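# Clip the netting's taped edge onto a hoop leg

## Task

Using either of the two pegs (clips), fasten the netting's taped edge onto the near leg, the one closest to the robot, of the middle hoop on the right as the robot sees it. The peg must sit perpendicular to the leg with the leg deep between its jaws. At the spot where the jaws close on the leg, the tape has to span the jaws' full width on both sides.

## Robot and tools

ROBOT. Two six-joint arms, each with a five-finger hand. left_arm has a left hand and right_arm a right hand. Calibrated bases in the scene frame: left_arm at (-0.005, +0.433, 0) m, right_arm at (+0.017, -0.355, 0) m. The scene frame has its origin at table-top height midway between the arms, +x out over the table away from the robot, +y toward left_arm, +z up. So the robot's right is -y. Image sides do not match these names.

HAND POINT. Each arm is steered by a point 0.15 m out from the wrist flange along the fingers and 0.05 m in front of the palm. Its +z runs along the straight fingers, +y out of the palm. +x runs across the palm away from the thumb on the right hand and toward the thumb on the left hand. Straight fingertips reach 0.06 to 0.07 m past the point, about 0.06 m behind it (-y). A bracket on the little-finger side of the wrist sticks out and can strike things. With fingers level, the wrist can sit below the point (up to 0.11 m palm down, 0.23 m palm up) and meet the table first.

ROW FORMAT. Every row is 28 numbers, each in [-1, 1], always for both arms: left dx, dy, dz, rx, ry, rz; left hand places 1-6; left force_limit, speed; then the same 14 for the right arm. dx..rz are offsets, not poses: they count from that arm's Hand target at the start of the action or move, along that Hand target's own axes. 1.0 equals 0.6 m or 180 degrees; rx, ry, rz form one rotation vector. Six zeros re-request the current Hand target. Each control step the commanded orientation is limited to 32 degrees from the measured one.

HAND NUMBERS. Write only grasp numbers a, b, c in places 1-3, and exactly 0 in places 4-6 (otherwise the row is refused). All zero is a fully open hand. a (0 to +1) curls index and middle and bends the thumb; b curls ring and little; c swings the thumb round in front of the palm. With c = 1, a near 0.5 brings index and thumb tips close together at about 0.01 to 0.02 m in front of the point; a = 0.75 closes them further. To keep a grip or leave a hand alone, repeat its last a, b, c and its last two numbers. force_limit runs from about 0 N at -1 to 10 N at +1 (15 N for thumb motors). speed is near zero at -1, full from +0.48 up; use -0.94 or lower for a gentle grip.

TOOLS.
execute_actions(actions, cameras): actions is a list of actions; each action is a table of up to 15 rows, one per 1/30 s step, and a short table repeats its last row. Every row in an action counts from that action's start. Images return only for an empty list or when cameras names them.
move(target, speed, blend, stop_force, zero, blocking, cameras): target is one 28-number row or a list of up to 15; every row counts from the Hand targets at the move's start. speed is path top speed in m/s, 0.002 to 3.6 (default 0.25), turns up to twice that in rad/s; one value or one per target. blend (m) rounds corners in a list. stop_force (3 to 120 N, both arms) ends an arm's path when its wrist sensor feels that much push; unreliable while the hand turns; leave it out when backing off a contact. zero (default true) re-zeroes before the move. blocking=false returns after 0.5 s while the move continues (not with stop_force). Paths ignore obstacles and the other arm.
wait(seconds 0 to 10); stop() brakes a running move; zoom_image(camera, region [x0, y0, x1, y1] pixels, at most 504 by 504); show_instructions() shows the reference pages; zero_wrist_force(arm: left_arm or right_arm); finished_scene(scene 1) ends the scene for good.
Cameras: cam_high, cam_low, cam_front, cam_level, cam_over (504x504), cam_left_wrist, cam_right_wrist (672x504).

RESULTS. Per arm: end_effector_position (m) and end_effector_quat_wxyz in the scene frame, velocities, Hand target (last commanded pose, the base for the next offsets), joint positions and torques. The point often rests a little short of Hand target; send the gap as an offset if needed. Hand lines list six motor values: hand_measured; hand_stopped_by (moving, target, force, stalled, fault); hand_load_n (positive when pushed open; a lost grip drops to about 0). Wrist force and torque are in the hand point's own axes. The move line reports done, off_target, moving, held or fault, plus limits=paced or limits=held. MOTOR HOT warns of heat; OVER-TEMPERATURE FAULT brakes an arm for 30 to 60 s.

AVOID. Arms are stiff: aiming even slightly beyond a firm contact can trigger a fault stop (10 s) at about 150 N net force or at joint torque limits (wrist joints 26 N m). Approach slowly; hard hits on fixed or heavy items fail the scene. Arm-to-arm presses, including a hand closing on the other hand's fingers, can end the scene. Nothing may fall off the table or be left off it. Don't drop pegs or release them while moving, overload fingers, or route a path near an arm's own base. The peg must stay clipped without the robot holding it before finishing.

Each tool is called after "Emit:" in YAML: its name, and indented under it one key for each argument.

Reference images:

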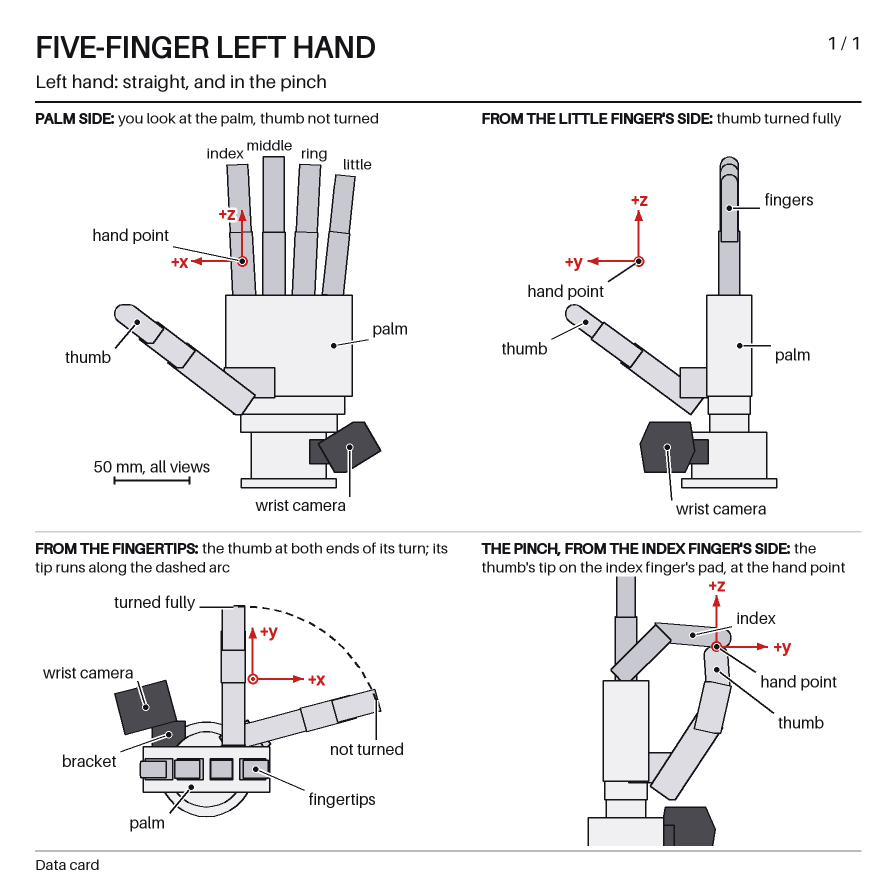

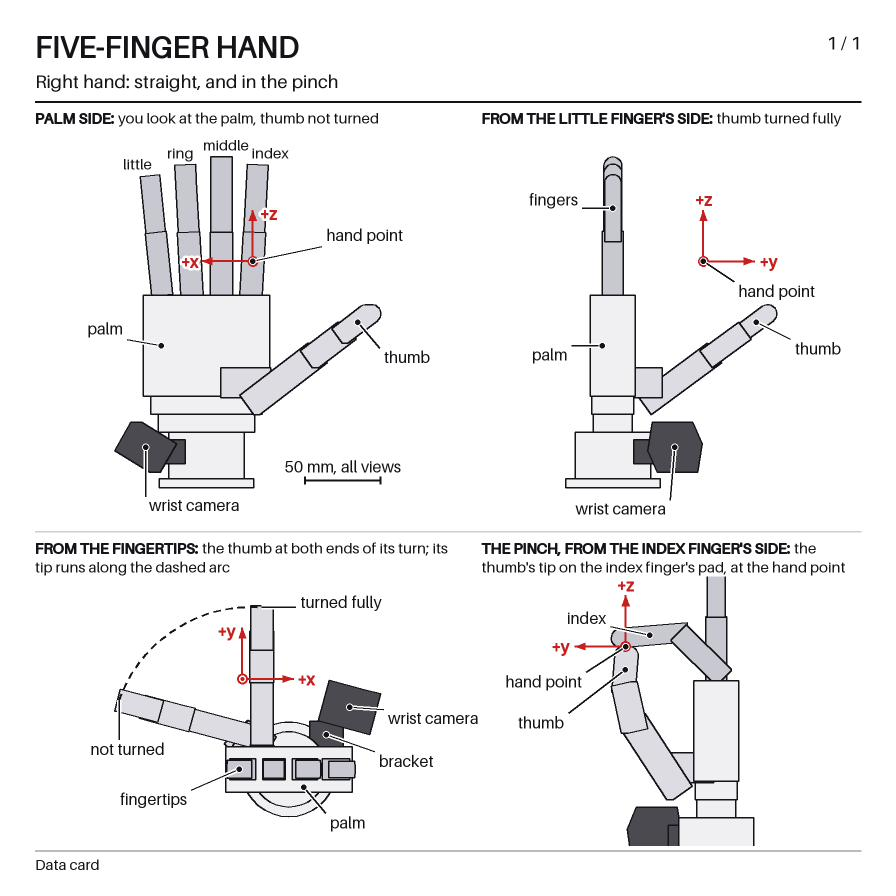

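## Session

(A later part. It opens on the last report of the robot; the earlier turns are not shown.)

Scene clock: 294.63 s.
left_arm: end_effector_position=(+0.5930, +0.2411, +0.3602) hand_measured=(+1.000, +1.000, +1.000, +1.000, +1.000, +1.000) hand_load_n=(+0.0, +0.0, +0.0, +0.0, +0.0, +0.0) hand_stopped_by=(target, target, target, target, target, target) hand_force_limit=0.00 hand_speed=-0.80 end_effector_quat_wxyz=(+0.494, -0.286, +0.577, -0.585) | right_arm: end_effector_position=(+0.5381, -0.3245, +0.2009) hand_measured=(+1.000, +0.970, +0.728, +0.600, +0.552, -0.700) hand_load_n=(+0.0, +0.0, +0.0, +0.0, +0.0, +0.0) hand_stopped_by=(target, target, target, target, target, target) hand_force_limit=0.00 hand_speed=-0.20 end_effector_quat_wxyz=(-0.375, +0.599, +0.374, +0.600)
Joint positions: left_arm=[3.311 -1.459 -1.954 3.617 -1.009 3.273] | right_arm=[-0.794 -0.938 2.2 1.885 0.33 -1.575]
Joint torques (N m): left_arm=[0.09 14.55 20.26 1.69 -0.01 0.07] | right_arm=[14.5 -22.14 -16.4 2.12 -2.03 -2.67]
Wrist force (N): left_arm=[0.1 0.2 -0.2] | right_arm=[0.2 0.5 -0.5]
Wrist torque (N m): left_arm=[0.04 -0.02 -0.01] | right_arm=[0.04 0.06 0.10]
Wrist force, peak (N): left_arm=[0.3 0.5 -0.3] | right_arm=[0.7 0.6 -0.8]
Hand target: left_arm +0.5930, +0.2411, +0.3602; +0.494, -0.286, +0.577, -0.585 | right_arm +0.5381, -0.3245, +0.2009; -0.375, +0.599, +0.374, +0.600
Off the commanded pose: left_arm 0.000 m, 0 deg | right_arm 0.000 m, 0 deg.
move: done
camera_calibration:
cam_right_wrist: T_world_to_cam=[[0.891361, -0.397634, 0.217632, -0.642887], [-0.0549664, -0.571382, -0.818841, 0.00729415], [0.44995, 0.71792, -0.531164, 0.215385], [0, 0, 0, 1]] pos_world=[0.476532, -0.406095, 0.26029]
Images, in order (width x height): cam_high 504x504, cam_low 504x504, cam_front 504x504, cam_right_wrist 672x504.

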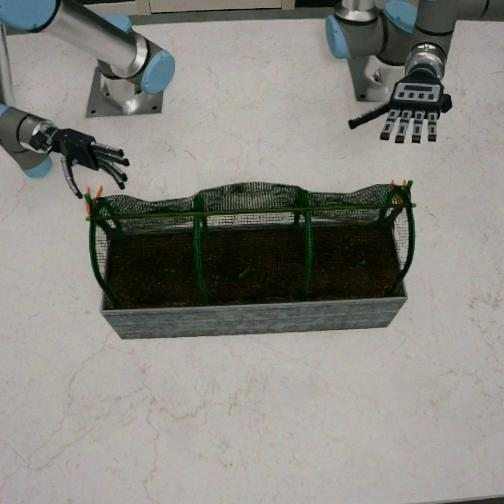

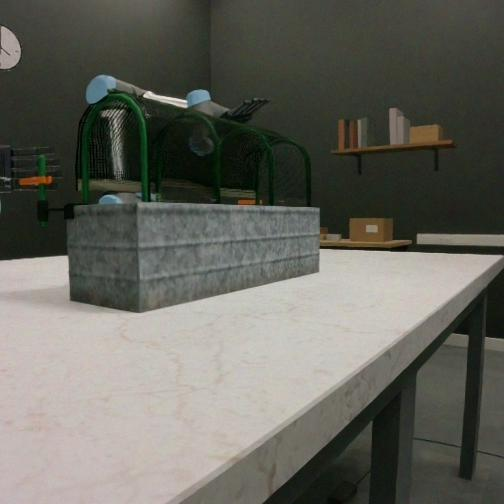

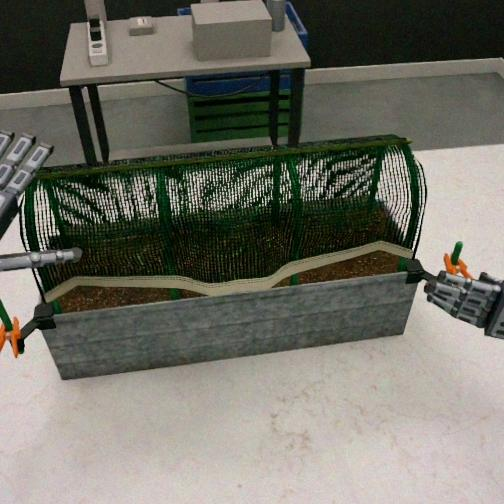

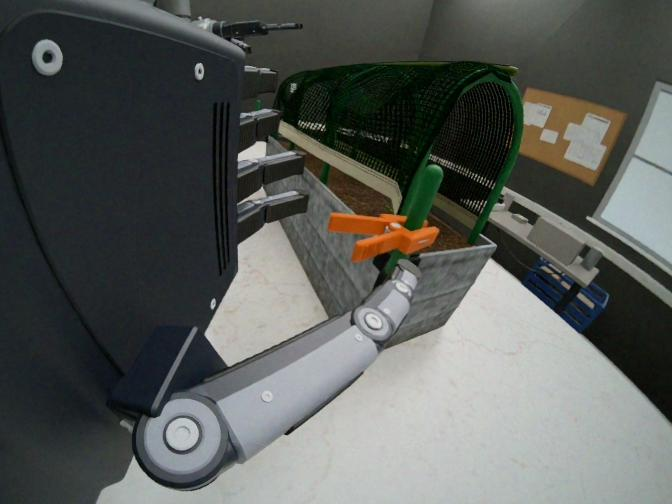

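Emit:
move:
  target:
    - [0,0,0,0,0,0,0,0,0,0,0,0,0,-0.8,0.0018,-0.0076,0.0019,0,0,0,0.36,0,0.85,0,0,0,-0.4,-0.6]
  speed: 0.05
  cameras: ["cam_right_wrist","cam_low","cam_front"]

Emit:
zoom_image:
  camera: "cam_right_wrist"
  region: [270, 160, 450, 300]

Emit:
zoom_image:
  camera: "cam_low"
  region: [0, 130, 100, 230]

Emit:
zoom_image:
  camera: "cam_front"
  region: [404, 220, 504, 320]

Scene clock: 321.67 s.
left_arm: end_effector_position=(+0.5930, +0.2411, +0.3602) hand_measured=(+1.000, +1.000, +1.000, +1.000, +1.000, +1.000) hand_load_n=(-0.5, +0.0, +0.0, +0.0, +0.0, +0.0) hand_stopped_by=(target, target, target, target, target, target) hand_force_limit=0.00 hand_speed=-0.80 end_effector_quat_wxyz=(+0.494, -0.286, +0.577, -0.585) | right_arm: end_effector_position=(+0.5346, -0.3216, +0.2020) hand_measured=(+1.000, +0.946, +0.408, +0.280, +0.432, -0.700) hand_load_n=(+0.0, +0.0, +0.0, +0.0, +0.0, +0.0) hand_stopped_by=(target, target, target, target, target, target) hand_force_limit=-0.40 hand_speed=-0.60 end_effector_quat_wxyz=(-0.375, +0.599, +0.374, +0.600)
Joint positions: left_arm=[3.311 -1.459 -1.954 3.617 -1.009 3.273] | right_arm=[-0.795 -0.945 2.213 1.879 0.331 -1.575]
Joint torques (N m): left_arm=[0.75 14.2 20.52 1.48 -0.2 0.13] | right_arm=[-12.82 -42.73 4.65 -1.1 2.42 -2.08]
Wrist force (N): left_arm=[-0.1 0.0 0.0] | right_arm=[0.4 0.6 -0.5]
Wrist torque (N m): left_arm=[0.01 0.02 0.00] | right_arm=[0.05 0.03 0.12]
Wrist force, peak (N): left_arm=[0.1 0.6 0.0] | right_arm=[0.7 0.4 -1.0]
Hand target: left_arm +0.5930, +0.2411, +0.3602; +0.494, -0.286, +0.577, -0.585 | right_arm +0.5345, -0.3215, +0.2020; -0.375, +0.599, +0.374, +0.600
Off the commanded pose: left_arm 0.000 m, 0 deg | right_arm 0.000 m, 0 deg.
move: done
camera_calibration:
cam_right_wrist: T_world_to_cam=[[0.891361, -0.397634, 0.217632, -0.638853], [-0.0549664, -0.571382, -0.818841, 0.0096595], [0.44995, 0.71792, -0.531164, 0.215462], [0, 0, 0, 1]] pos_world=[0.473032, -0.403195, 0.26139]
Images, in order (width x height): cam_low 504x504, cam_front 504x504, cam_right_wrist 672x504.

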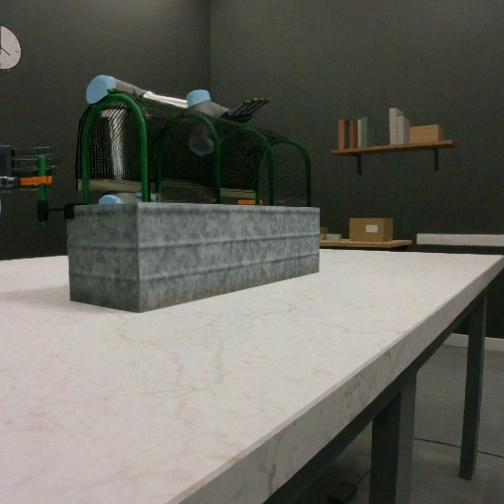

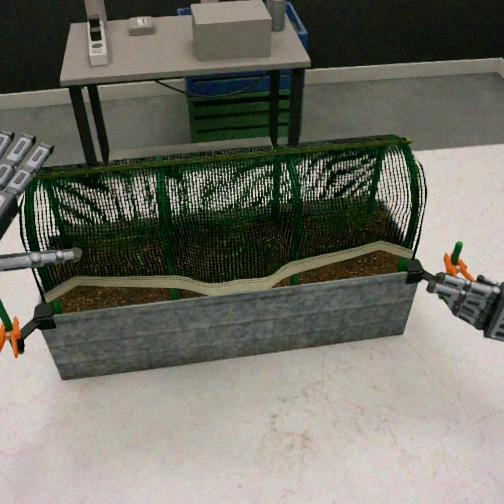

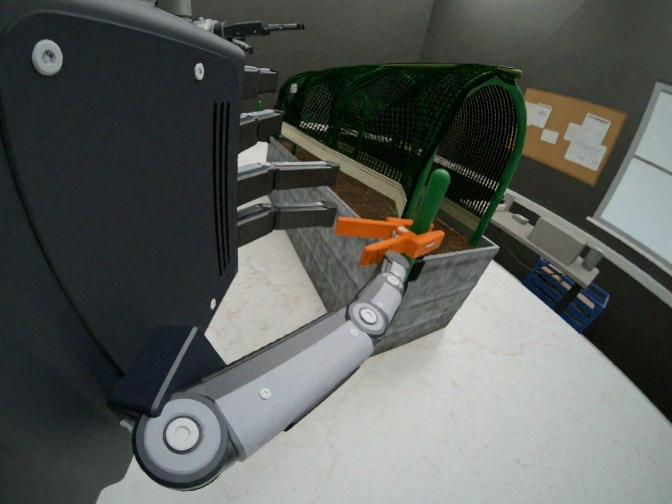

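Scaled by 2.800 from the camera's 672x504 image, which has a finer 960x720 frame.

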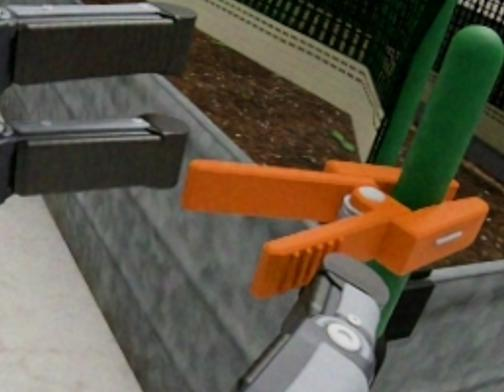

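Scaled by 5.040.

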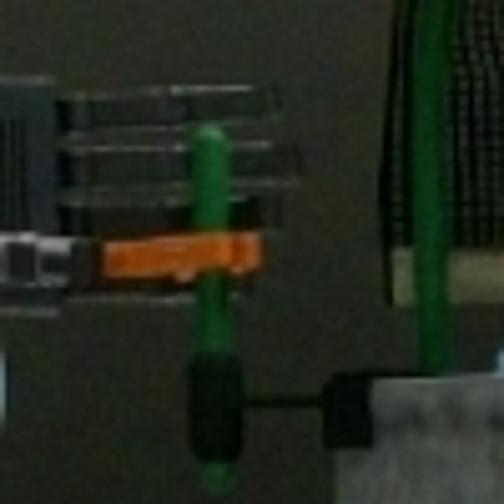

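Scaled by 5.040.

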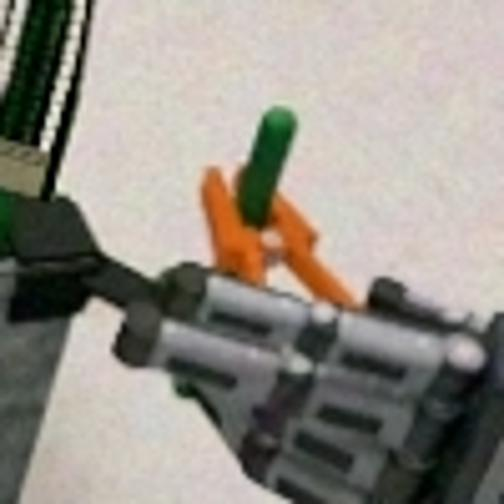

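Emit:
move:
  target:
    - [0,0,0,0,0,0,0,0,0,0,0,0,0,-0.8,0.0025,-0.0007,0.0015,0,0,0,0.41,0,0.85,0,0,0,-0.4,-0.85]
  speed: 0.05
  cameras: ["cam_right_wrist","cam_low","cam_front"]

Emit:
zoom_image:
  camera: "cam_right_wrist"
  region: [290, 170, 450, 290]

Emit:
zoom_image:
  camera: "cam_front"
  region: [404, 220, 504, 320]

Scene clock: 328.03 s.
left_arm: end_effector_position=(+0.5930, +0.2411, +0.3602) hand_measured=(+1.000, +1.000, +1.000, +1.000, +1.000, +1.000) hand_load_n=(+0.0, +0.0, +0.0, +0.0, +0.0, -0.5) hand_stopped_by=(target, target, target, target, target, target) hand_force_limit=0.00 hand_speed=-0.80 end_effector_quat_wxyz=(+0.494, -0.286, +0.577, -0.585) | right_arm: end_effector_position=(+0.5345, -0.3206, +0.2034) hand_measured=(+1.000, +0.938, +0.308, +0.180, +0.396, -0.700) hand_load_n=(+0.0, +0.0, +0.0, +0.0, +0.0, +0.0) hand_stopped_by=(target, target, target, target, target, target) hand_force_limit=-0.40 hand_speed=-0.85 end_effector_quat_wxyz=(-0.375, +0.599, +0.374, +0.600)
Joint positions: left_arm=[3.311 -1.459 -1.954 3.617 -1.009 3.273] | right_arm=[-0.793 -0.95 2.215 1.882 0.329 -1.575]
Joint torques (N m): left_arm=[-0.41 14.82 20.73 1.5 -0.22 0.15] | right_arm=[13.43 -40.94 5.63 1.97 -1.85 1.59]
Wrist force (N): left_arm=[0.2 0.3 0.0] | right_arm=[0.1 0.3 -0.6]
Wrist torque (N m): left_arm=[0.03 -0.03 0.00] | right_arm=[0.01 0.07 0.09]
Wrist force, peak (N): left_arm=[0.1 0.5 -0.3] | right_arm=[0.3 0.4 -1.1]
Hand target: left_arm +0.5930, +0.2411, +0.3602; +0.494, -0.286, +0.577, -0.585 | right_arm +0.5345, -0.3205, +0.2035; -0.375, +0.599, +0.374, +0.600
Off the commanded pose: left_arm 0.000 m, 0 deg | right_arm 0.000 m, 0 deg.
move: done
camera_calibration:
cam_right_wrist: T_world_to_cam=[[0.891361, -0.397634, 0.217632, -0.638693], [-0.0549664, -0.571382, -0.818841, 0.0114536], [0.44995, 0.71792, -0.531164, 0.215586], [0, 0, 0, 1]] pos_world=[0.472932, -0.402195, 0.26289]
Images, in order (width x height): cam_low 504x504, cam_front 504x504, cam_right_wrist 672x504.

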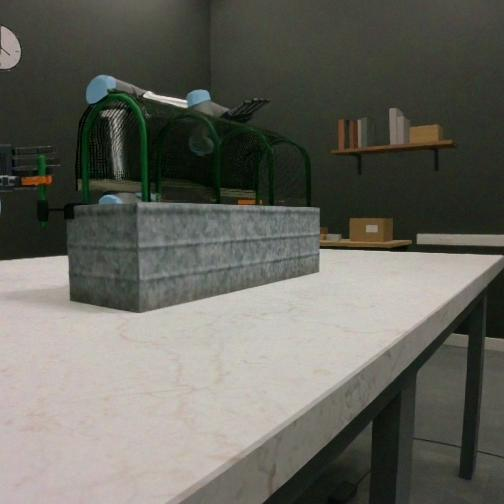

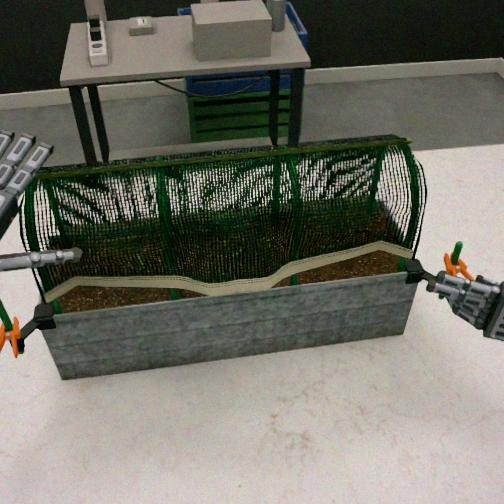

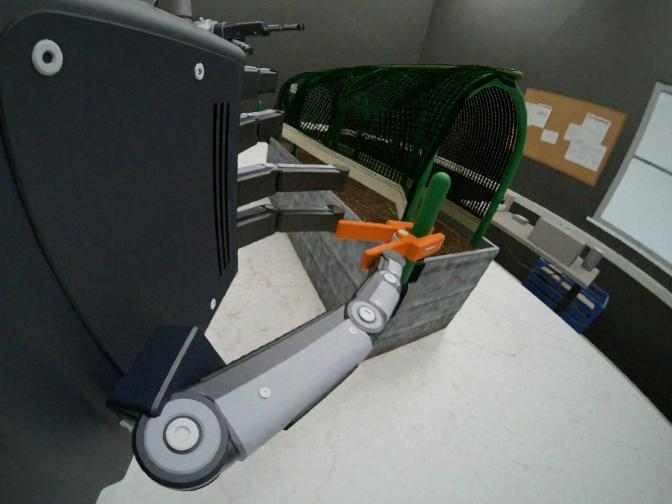

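Scaled by 3.150 from the camera's 672x504 image, which has a finer 960x720 frame.

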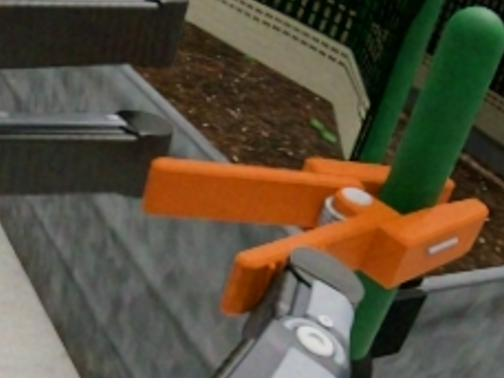

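Scaled by 5.040.

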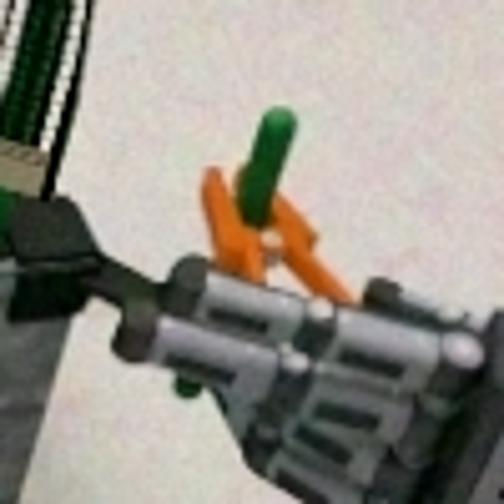

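Emit:
move:
  target:
    - [0,0,0,0,0,0,0,0,0,0,0,0,0,-0.8,0,-0.0007,0.0015,0,0,0,0.45,0,0.85,0,0,0,-0.4,-0.9]
  speed: 0.05
  cameras: ["cam_right_wrist","cam_front"]

Emit:
zoom_image:
  camera: "cam_right_wrist"
  region: [290, 170, 450, 290]

Emit:
zoom_image:
  camera: "cam_front"
  region: [404, 220, 504, 320]

Scene clock: 333.97 s.
left_arm: end_effector_position=(+0.5930, +0.2411, +0.3602) hand_measured=(+1.000, +1.000, +1.000, +1.000, +1.000, +1.000) hand_load_n=(+0.0, +0.0, +0.0, +0.0, +0.0, -0.5) hand_stopped_by=(target, target, target, target, target, target) hand_force_limit=0.00 hand_speed=-0.80 end_effector_quat_wxyz=(+0.494, -0.286, +0.577, -0.585) | right_arm: end_effector_position=(+0.5345, -0.3196, +0.2035) hand_measured=(+1.000, +0.932, +0.228, +0.100, +0.366, -0.700) hand_load_n=(+0.0, +0.0, +0.5, +0.0, +0.5, +0.0) hand_stopped_by=(target, target, target, target, target, target) hand_force_limit=-0.40 hand_speed=-0.90 end_effector_quat_wxyz=(-0.375, +0.599, +0.374, +0.600)
Joint positions: left_arm=[3.311 -1.459 -1.954 3.617 -1.009 3.273] | right_arm=[-0.791 -0.95 2.216 1.881 0.327 -1.575]
Joint torques (N m): left_arm=[-0.5 14.08 20.74 1.53 0.03 0.01] | right_arm=[14.03 -41.06 5.57 -0.99 -1.82 -2.54]
Wrist force (N): left_arm=[0.0 0.3 -0.1] | right_arm=[0.2 0.5 -0.8]
Wrist torque (N m): left_arm=[0.05 0.00 -0.01] | right_arm=[0.02 0.06 0.11]
Wrist force, peak (N): left_arm=[0.4 0.4 0.0] | right_arm=[0.3 0.9 -1.1]
Hand target: left_arm +0.5930, +0.2411, +0.3602; +0.494, -0.286, +0.577, -0.585 | right_arm +0.5345, -0.3195, +0.2035; -0.375, +0.599, +0.374, +0.600
Off the commanded pose: left_arm 0.000 m, 0 deg | right_arm 0.000 m, 0 deg.
move: done
camera_calibration:
cam_right_wrist: T_world_to_cam=[[0.891361, -0.397634, 0.217632, -0.638295], [-0.0549664, -0.571382, -0.818841, 0.012025], [0.44995, 0.71792, -0.531164, 0.214868], [0, 0, 0, 1]] pos_world=[0.472932, -0.401195, 0.26289]
Images, in order (width x height): cam_front 504x504, cam_right_wrist 672x504.

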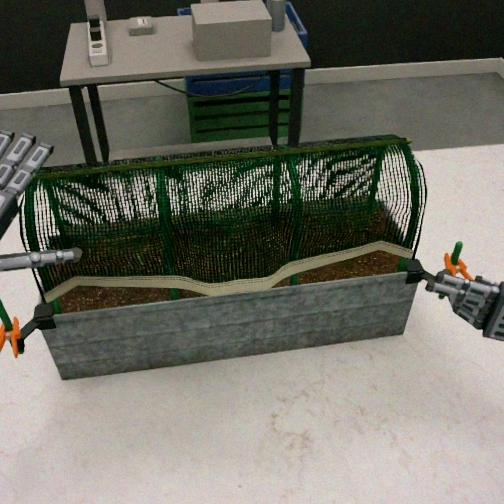

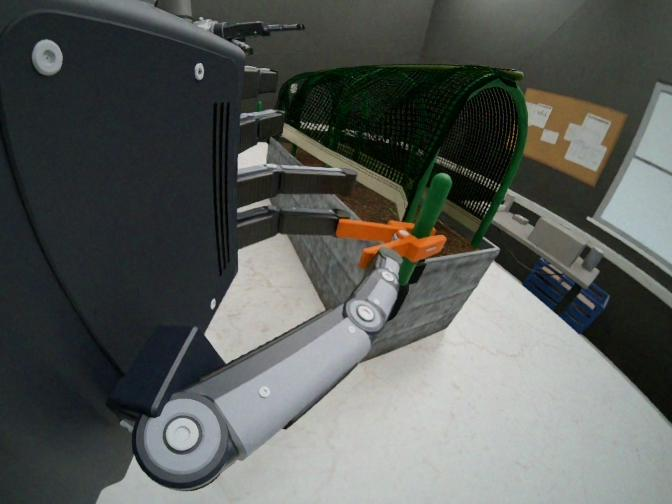

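Scaled by 3.150 from the camera's 672x504 image, which has a finer 960x720 frame.

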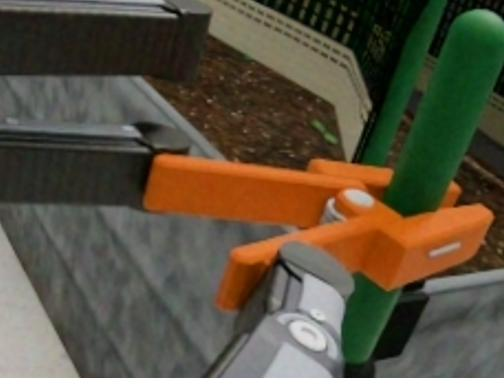

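Scaled by 5.040.

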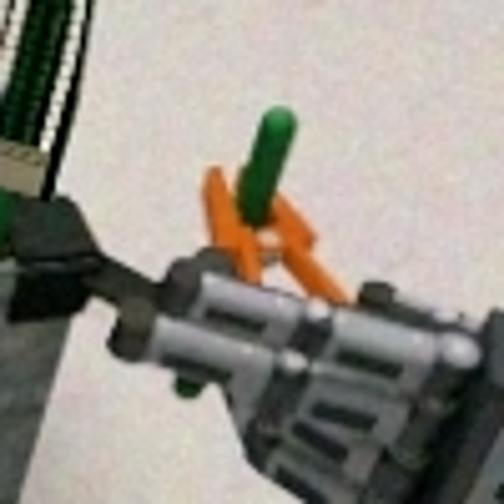

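Emit:
move:
  target:
    - [0,0,0,0,0,0,0,0,0,0,0,0,0,-0.8,0,-0.0007,0.0015,0,0,0,0.49,0,0.85,0,0,0,-0.4,-0.9]
  speed: 0.05
  cameras: ["cam_right_wrist","cam_front"]

Emit:
zoom_image:
  camera: "cam_right_wrist"
  region: [290, 170, 450, 290]

Emit:
zoom_image:
  camera: "cam_front"
  region: [404, 220, 504, 320]

Scene clock: 338.60 s.
left_arm: end_effector_position=(+0.5930, +0.2411, +0.3602) hand_measured=(+1.000, +1.000, +1.000, +1.000, +1.000, +1.000) hand_load_n=(+0.0, +0.0, +0.0, +0.0, +0.0, +0.0) hand_stopped_by=(target, target, target, target, target, target) hand_force_limit=0.00 hand_speed=-0.80 end_effector_quat_wxyz=(+0.494, -0.286, +0.577, -0.585) | right_arm: end_effector_position=(+0.5345, -0.3186, +0.2035) hand_measured=(+1.000, +0.926, +0.148, +0.064, +0.342, -0.700) hand_load_n=(+0.0, +0.0, +0.0, +3.0, +4.0, +0.0) hand_stopped_by=(target, target, target, force, force, target) hand_force_limit=-0.40 hand_speed=-0.90 end_effector_quat_wxyz=(-0.375, +0.599, +0.374, +0.600)
Joint positions: left_arm=[3.311 -1.459 -1.954 3.617 -1.009 3.273] | right_arm=[-0.789 -0.951 2.217 1.88 0.325 -1.575]
Joint torques (N m): left_arm=[0.44 12.98 21.04 1.6 -0.13 -0.02] | right_arm=[14.22 -42.49 5.77 -1.17 -1.53 -2.54]
Wrist force (N): left_arm=[0.0 -0.1 -0.1] | right_arm=[0.4 2.8 -0.4]
Wrist torque (N m): left_arm=[0.00 0.00 -0.01] | right_arm=[0.06 0.02 0.12]
Wrist force, peak (N): left_arm=[0.2 0.5 0.1] | right_arm=[0.4 2.8 -0.6]
Hand target: left_arm +0.5930, +0.2411, +0.3602; +0.494, -0.286, +0.577, -0.585 | right_arm +0.5345, -0.3185, +0.2035; -0.375, +0.599, +0.374, +0.600
Off the commanded pose: left_arm 0.000 m, 0 deg | right_arm 0.000 m, 0 deg.
move: done
camera_calibration:
cam_right_wrist: T_world_to_cam=[[0.891361, -0.397634, 0.217632, -0.637898], [-0.0549664, -0.571382, -0.818841, 0.0125964], [0.44995, 0.71792, -0.531164, 0.21415], [0, 0, 0, 1]] pos_world=[0.472932, -0.400195, 0.26289]
Images, in order (width x height): cam_front 504x504, cam_right_wrist 672x504.

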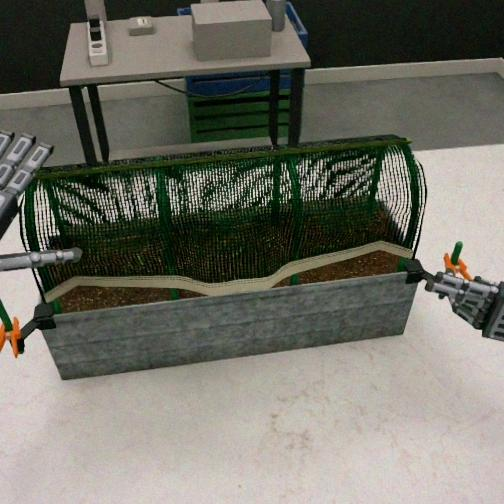

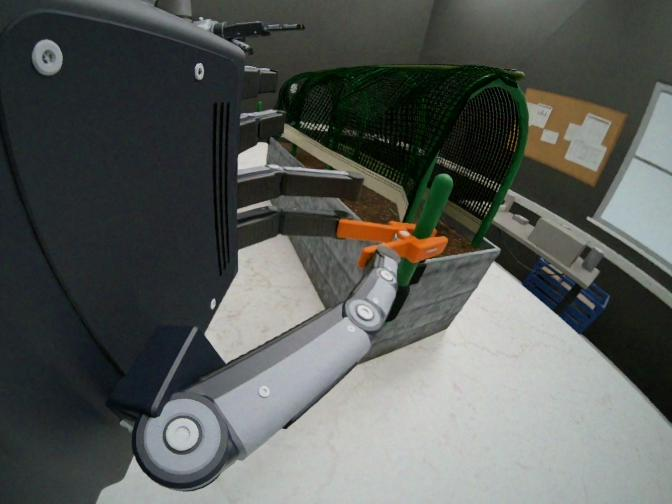

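Scaled by 3.150 from the camera's 672x504 image, which has a finer 960x720 frame.

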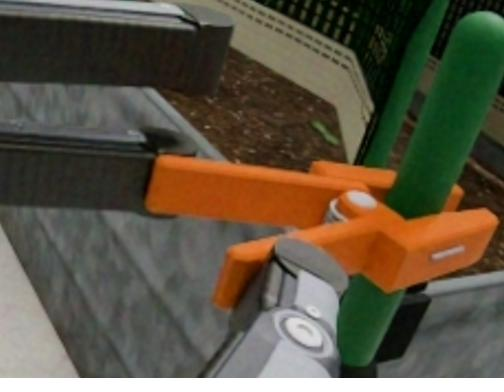

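Scaled by 5.040.

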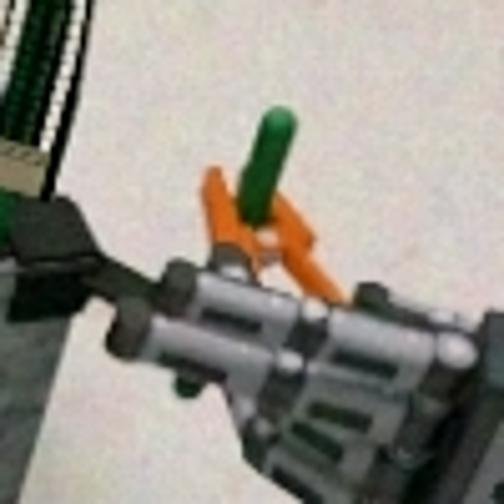

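Emit:
move:
  target:
    - [0,0,0,0,0,0,0,0,0,0,0,0,0,-0.8,0,-0.0007,0.0015,0,0,0,0.53,0,0.85,0,0,0,0.2,-0.9]
  speed: 0.05
  cameras: ["cam_right_wrist","cam_front"]

Emit:
zoom_image:
  camera: "cam_right_wrist"
  region: [290, 170, 450, 290]

Emit:
zoom_image:
  camera: "cam_front"
  region: [404, 220, 504, 320]

Scene clock: 346.47 s.
left_arm: end_effector_position=(+0.5930, +0.2411, +0.3602) hand_measured=(+1.000, +1.000, +1.000, +1.000, +1.000, +1.000) hand_load_n=(-0.5, +0.0, +0.0, +0.0, +0.0, +0.0) hand_stopped_by=(target, target, target, target, target, target) hand_force_limit=0.00 hand_speed=-0.80 end_effector_quat_wxyz=(+0.494, -0.286, +0.577, -0.585) | right_arm: end_effector_position=(+0.5345, -0.3176, +0.2035) hand_measured=(+1.000, +0.920, +0.068, +0.040, +0.328, -0.700) hand_load_n=(+0.0, +0.0, +0.0, +7.0, +8.0, +0.0) hand_stopped_by=(target, target, target, force, force, target) hand_force_limit=0.20 hand_speed=-0.90 end_effector_quat_wxyz=(-0.375, +0.599, +0.374, +0.600)
Joint positions: left_arm=[3.311 -1.459 -1.954 3.617 -1.009 3.273] | right_arm=[-0.787 -0.951 2.218 1.879 0.323 -1.575]
Joint torques (N m): left_arm=[0.39 13.75 20.7 1.56 -0.16 0.14] | right_arm=[14.99 -42.1 6.08 -1.19 -1.32 -2.49]
Wrist force (N): left_arm=[0.1 0.2 -0.1] | right_arm=[0.6 3.3 -0.5]
Wrist torque (N m): left_arm=[0.03 -0.02 0.00] | right_arm=[0.04 0.01 0.14]
Wrist force, peak (N): left_arm=[-0.1 0.3 -0.6] | right_arm=[0.4 3.6 -0.4]
Hand target: left_arm +0.5930, +0.2411, +0.3602; +0.494, -0.286, +0.577, -0.585 | right_arm +0.5345, -0.3175, +0.2035; -0.375, +0.599, +0.374, +0.600
Off the commanded pose: left_arm 0.000 m, 0 deg | right_arm 0.000 m, 0 deg.
move: done
camera_calibration:
cam_right_wrist: T_world_to_cam=[[0.891361, -0.397634, 0.217632, -0.637589], [-0.0549664, -0.571382, -0.818841, 0.0131733], [0.44995, 0.71792, -0.531164, 0.213387], [0, 0, 0, 1]] pos_world=[0.473032, -0.399195, 0.26289]
Images, in order (width x height): cam_front 504x504, cam_right_wrist 672x504.

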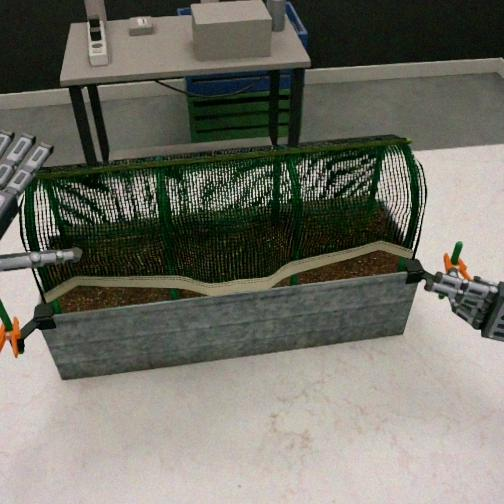

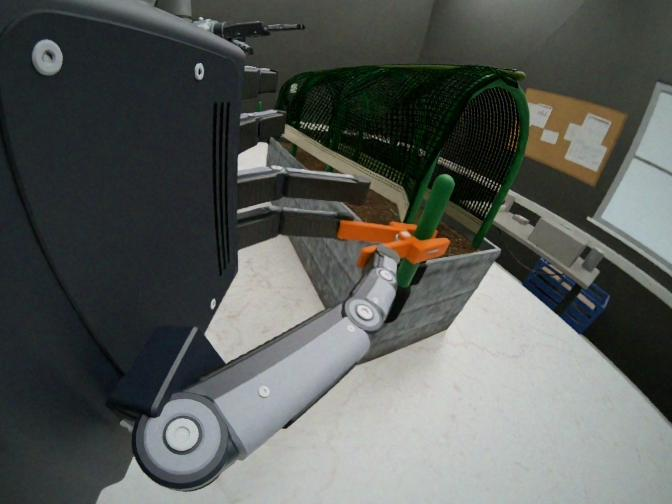

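Scaled by 3.150 from the camera's 672x504 image, which has a finer 960x720 frame.

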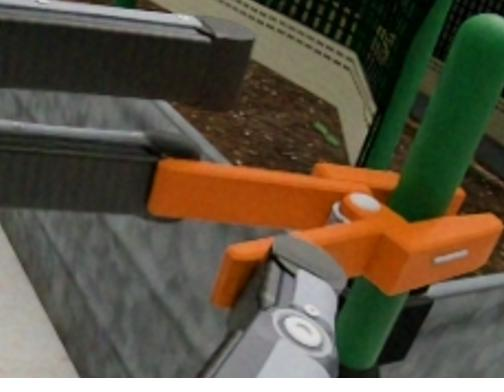

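Scaled by 5.040.

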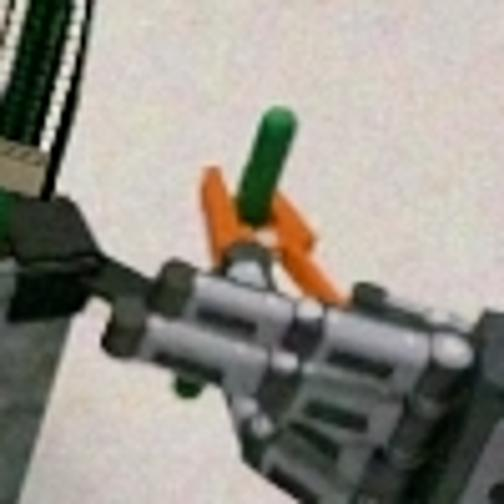

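Emit:
move:
  target:
    - [0,0,0,0,0,0,0,0,0,0,0,0,0,-0.8,0,0,0,0,0,0,0.57,0,0.85,0,0,0,0.6,-0.9]
  speed: 0.05
  cameras: ["cam_right_wrist","cam_front"]

Emit:
zoom_image:
  camera: "cam_right_wrist"
  region: [290, 170, 450, 290]

Emit:
zoom_image:
  camera: "cam_front"
  region: [404, 220, 504, 320]

Scene clock: 352.00 s.
left_arm: end_effector_position=(+0.5930, +0.2411, +0.3602) hand_measured=(+1.000, +1.000, +1.000, +1.000, +1.000, +1.000) hand_load_n=(+0.0, +0.0, +0.0, +0.5, +0.0, +0.0) hand_stopped_by=(target, target, target, target, target, target) hand_force_limit=0.00 hand_speed=-0.80 end_effector_quat_wxyz=(+0.494, -0.286, +0.577, -0.585) | right_arm: end_effector_position=(+0.5345, -0.3175, +0.2035) hand_measured=(+1.000, +0.914, -0.012, +0.024, +0.310, -0.700) hand_load_n=(+0.0, +0.0, +0.0, +10.0, +11.5, +0.0) hand_stopped_by=(target, target, target, force, force, target) hand_force_limit=0.60 hand_speed=-0.90 end_effector_quat_wxyz=(-0.375, +0.599, +0.374, +0.600)
Joint positions: left_arm=[3.311 -1.459 -1.954 3.617 -1.009 3.273] | right_arm=[-0.787 -0.951 2.218 1.879 0.323 -1.575]
Joint torques (N m): left_arm=[-0.63 13.87 20.9 1.47 -0.18 -0.01] | right_arm=[12.39 -41.5 5.12 -0.99 -1.22 -2.25]
Wrist force (N): left_arm=[0.0 0.1 -0.1] | right_arm=[0.4 2.1 1.0]
Wrist torque (N m): left_arm=[0.01 0.00 0.00] | right_arm=[0.11 0.06 0.11]
Wrist force, peak (N): left_arm=[0.1 0.4 -0.5] | right_arm=[0.2 4.0 -0.8]
Hand target: left_arm +0.5930, +0.2411, +0.3602; +0.494, -0.286, +0.577, -0.585 | right_arm +0.5345, -0.3175, +0.2035; -0.375, +0.599, +0.374, +0.600
Off the commanded pose: left_arm 0.000 m, 0 deg | right_arm 0.000 m, 0 deg.
move: done
camera_calibration:
cam_right_wrist: T_world_to_cam=[[0.891361, -0.397634, 0.217632, -0.63755], [-0.0549664, -0.571382, -0.818841, 0.0132304], [0.44995, 0.71792, -0.531164, 0.213316], [0, 0, 0, 1]] pos_world=[0.473032, -0.399095, 0.26289]
Images, in order (width x height): cam_front 504x504, cam_right_wrist 672x504.

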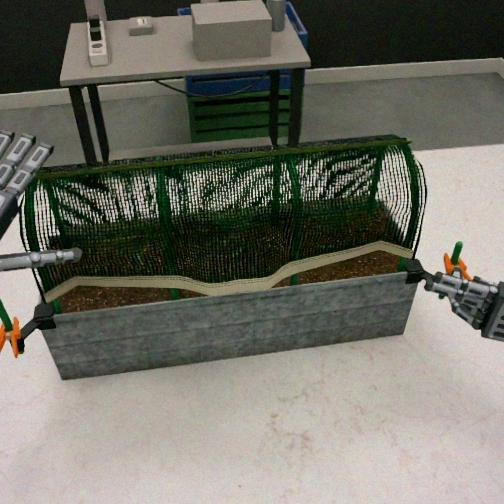

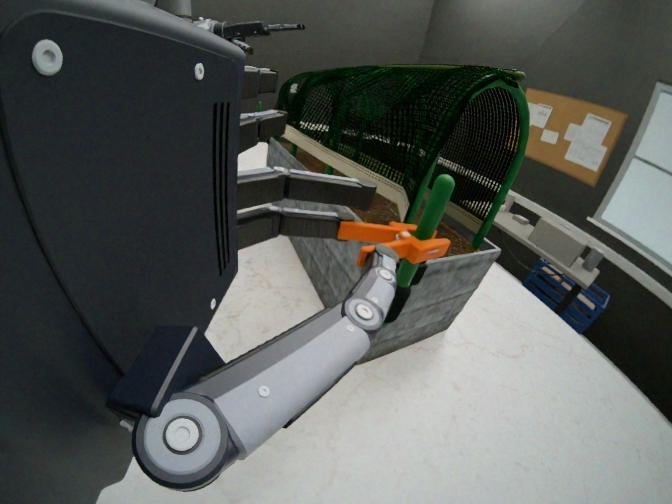

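Scaled by 3.150 from the camera's 672x504 image, which has a finer 960x720 frame.

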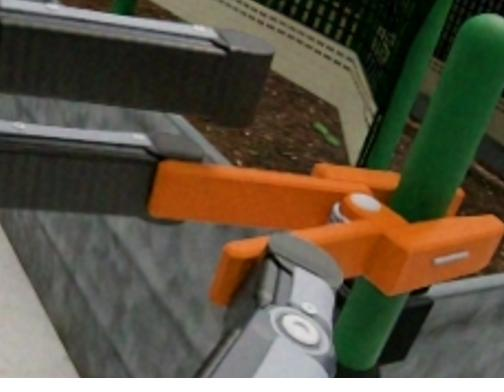

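Scaled by 5.040.

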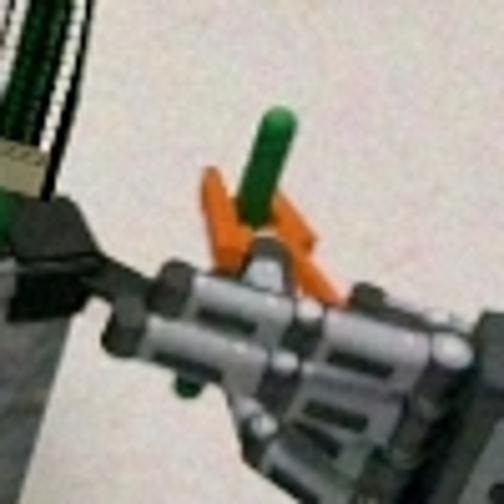

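Emit:
move:
  target:
    - [0,0,0,0,0,0,0,0,0,0,0,0,0,-0.8,0,0,0,0,0,0,0.65,0,0.85,0,0,0,1.0,-0.9]
  speed: 0.05
  cameras: ["cam_right_wrist","cam_front"]

Emit:
zoom_image:
  camera: "cam_right_wrist"
  region: [290, 170, 450, 290]

Emit:
zoom_image:
  camera: "cam_front"
  region: [404, 220, 504, 320]

Scene clock: 369.00 s.
left_arm: end_effector_position=(+0.5930, +0.2411, +0.3602) hand_measured=(+1.000, +1.000, +1.000, +1.000, +1.000, +1.000) hand_load_n=(+0.0, +0.0, +0.0, +0.0, +0.0, +0.0) hand_stopped_by=(target, target, target, target, target, target) hand_force_limit=0.00 hand_speed=-0.80 end_effector_quat_wxyz=(+0.494, -0.286, +0.577, -0.585) | right_arm: end_effector_position=(+0.5345, -0.3175, +0.2035) hand_measured=(+1.000, +0.902, -0.172, +0.024, +0.286, -0.700) hand_load_n=(+0.0, +0.0, +0.0, +12.0, +14.0, -0.5) hand_stopped_by=(target, target, target, force, force, target) hand_force_limit=1.00 hand_speed=-0.90 end_effector_quat_wxyz=(-0.375, +0.599, +0.374, +0.600)
Joint positions: left_arm=[3.311 -1.459 -1.954 3.617 -1.009 3.273] | right_arm=[-0.787 -0.951 2.218 1.879 0.323 -1.575]
Joint torques (N m): left_arm=[-0.19 13.12 21.01 1.51 -0.17 0.09] | right_arm=[-3.64 -41.48 -3.68 1.43 -1.17 -2.07]
Wrist force (N): left_arm=[-0.3 0.4 0.0] | right_arm=[0.4 1.5 2.6]
Wrist torque (N m): left_arm=[0.05 0.04 -0.03] | right_arm=[0.21 0.04 0.11]
Wrist force, peak (N): left_arm=[0.3 0.4 -0.3] | right_arm=[0.3 1.9 3.4]
Hand target: left_arm +0.5930, +0.2411, +0.3602; +0.494, -0.286, +0.577, -0.585 | right_arm +0.5345, -0.3175, +0.2035; -0.375, +0.599, +0.374, +0.600
Off the commanded pose: left_arm 0.000 m, 0 deg | right_arm 0.000 m, 0 deg.
move: done
camera_calibration:
cam_right_wrist: T_world_to_cam=[[0.891361, -0.397634, 0.217632, -0.63755], [-0.0549664, -0.571382, -0.818841, 0.0132304], [0.44995, 0.71792, -0.531164, 0.213316], [0, 0, 0, 1]] pos_world=[0.473032, -0.399095, 0.26289]
Images, in order (width x height): cam_front 504x504, cam_right_wrist 672x504.

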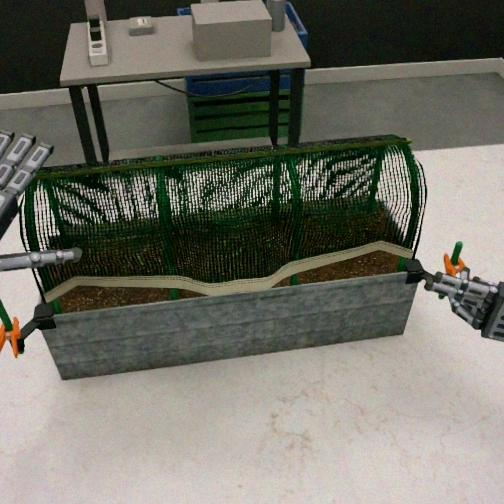

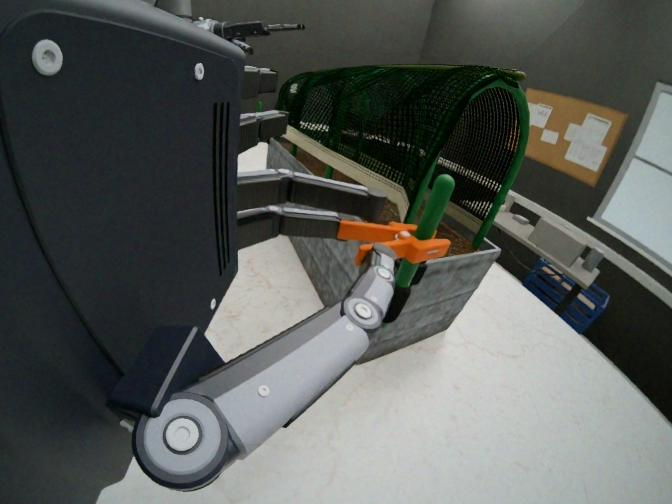

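Scaled by 3.150 from the camera's 672x504 image, which has a finer 960x720 frame.

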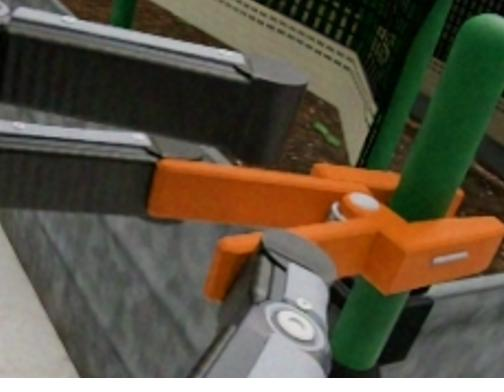

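Scaled by 5.040.

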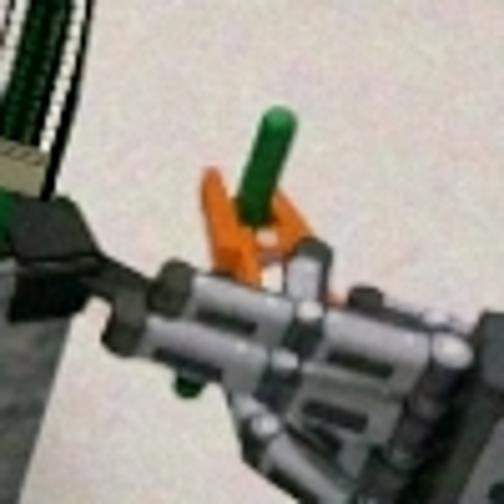

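Emit:
zoom_image:
  camera: "cam_right_wrist"
  region: [380, 200, 460, 280]

Emit:
zoom_image:
  camera: "cam_front"
  region: [434, 240, 484, 290]

Scaled by 6.300 from the camera's 672x504 image, which has a finer 960x720 frame.

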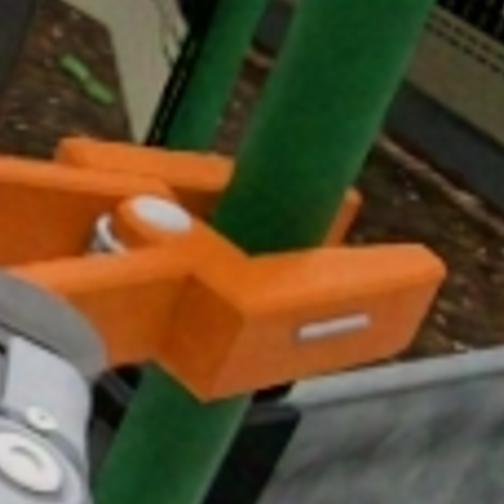

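Scaled by 10.080.

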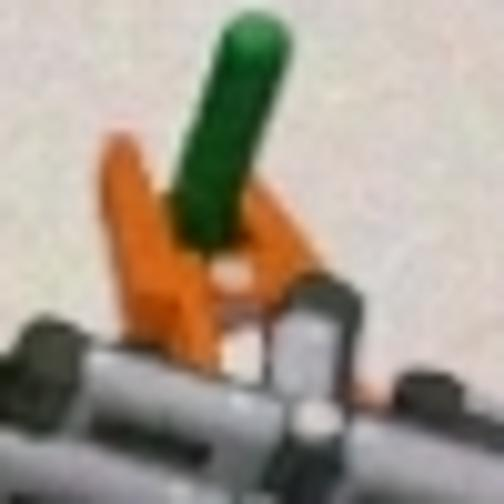

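Emit:
move:
  target:
    - [0,0,0,0,0,0,0,0,0,0,0,0,0,-0.8,0,-0.0090,-0.0044,0,0,0,0.65,0,0.85,0,0,0,1.0,-0.9]
  speed: 0.02
  stop_force: 12
  cameras: ["cam_right_wrist","cam_front"]

Emit:
zoom_image:
  camera: "cam_right_wrist"
  region: [330, 180, 460, 280]

Emit:
zoom_image:
  camera: "cam_front"
  region: [424, 230, 504, 310]

Scene clock: 392.30 s.
left_arm: end_effector_position=(+0.5930, +0.2411, +0.3602) hand_measured=(+1.000, +1.000, +1.000, +1.000, +1.000, +1.000) hand_load_n=(+0.0, +0.0, +0.0, -0.5, +0.0, +0.0) hand_stopped_by=(target, target, target, target, target, target) hand_force_limit=0.00 hand_speed=-0.80 end_effector_quat_wxyz=(+0.494, -0.286, +0.577, -0.585) | right_arm: end_effector_position=(+0.5285, -0.3175, +0.2035) hand_measured=(+1.000, +0.902, -0.172, +0.024, +0.286, -0.700) hand_load_n=(+0.0, +0.0, +0.0, +8.5, +11.5, +0.0) hand_stopped_by=(target, target, target, force, force, target) hand_force_limit=1.00 hand_speed=-0.90 end_effector_quat_wxyz=(-0.375, +0.599, +0.374, +0.600)
Joint positions: left_arm=[3.311 -1.459 -1.954 3.617 -1.009 3.273] | right_arm=[-0.799 -0.956 2.234 1.868 0.335 -1.575]
Joint torques (N m): left_arm=[0.05 13.91 21.47 1.55 0.06 0.02] | right_arm=[-14.08 -41.49 6.29 -1.2 2.65 2.3]
Wrist force (N): left_arm=[-0.1 0.1 0.0] | right_arm=[0.1 2.7 2.1]
Wrist torque (N m): left_arm=[0.01 0.01 -0.01] | right_arm=[0.17 0.07 0.10]
Wrist force, peak (N): left_arm=[0.2 0.5 0.1] | right_arm=[0.1 4.1 2.6]
Hand target: left_arm +0.5930, +0.2411, +0.3602; +0.494, -0.286, +0.577, -0.585 | right_arm +0.5285, -0.3175, +0.2035; -0.375, +0.599, +0.374, +0.600
Off the commanded pose: left_arm 0.000 m, 0 deg | right_arm 0.000 m, 0 deg.
move: done
camera_calibration:
cam_right_wrist: T_world_to_cam=[[0.891361, -0.397634, 0.217632, -0.632152], [-0.0549664, -0.571382, -0.818841, 0.012838], [0.44995, 0.71792, -0.531164, 0.216132], [0, 0, 0, 1]] pos_world=[0.466932, -0.399195, 0.26289]
Images, in order (width x height): cam_front 504x504, cam_right_wrist 672x504.

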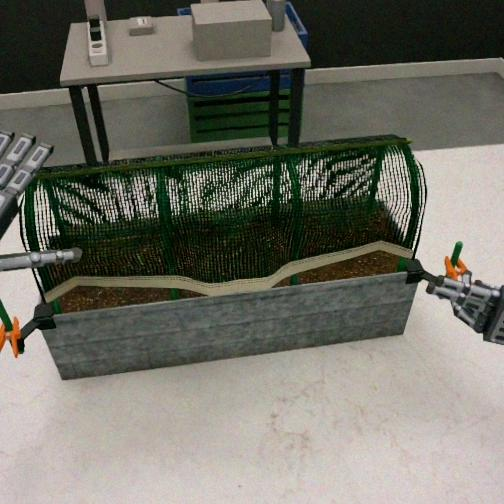

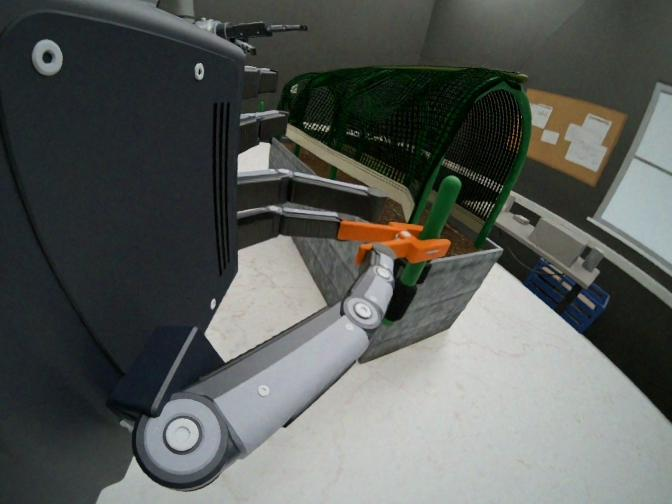

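Scaled by 3.877 from the camera's 672x504 image, which has a finer 960x720 frame.

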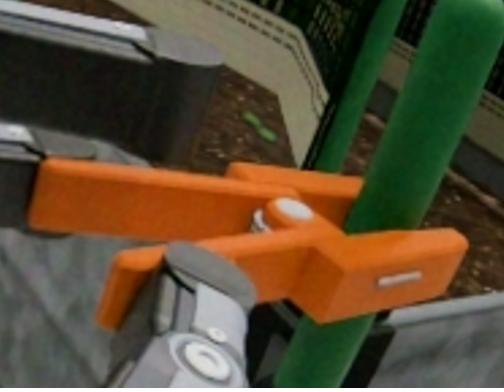

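Scaled by 6.300.

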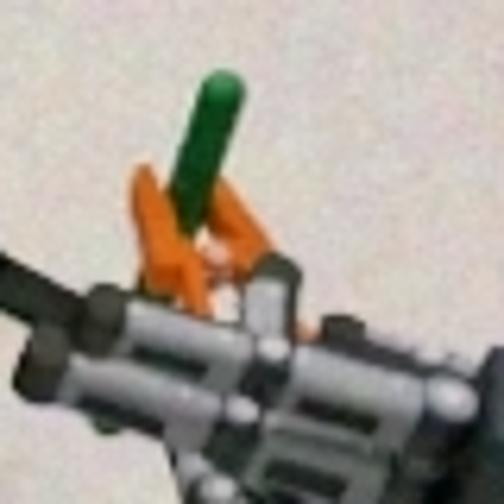

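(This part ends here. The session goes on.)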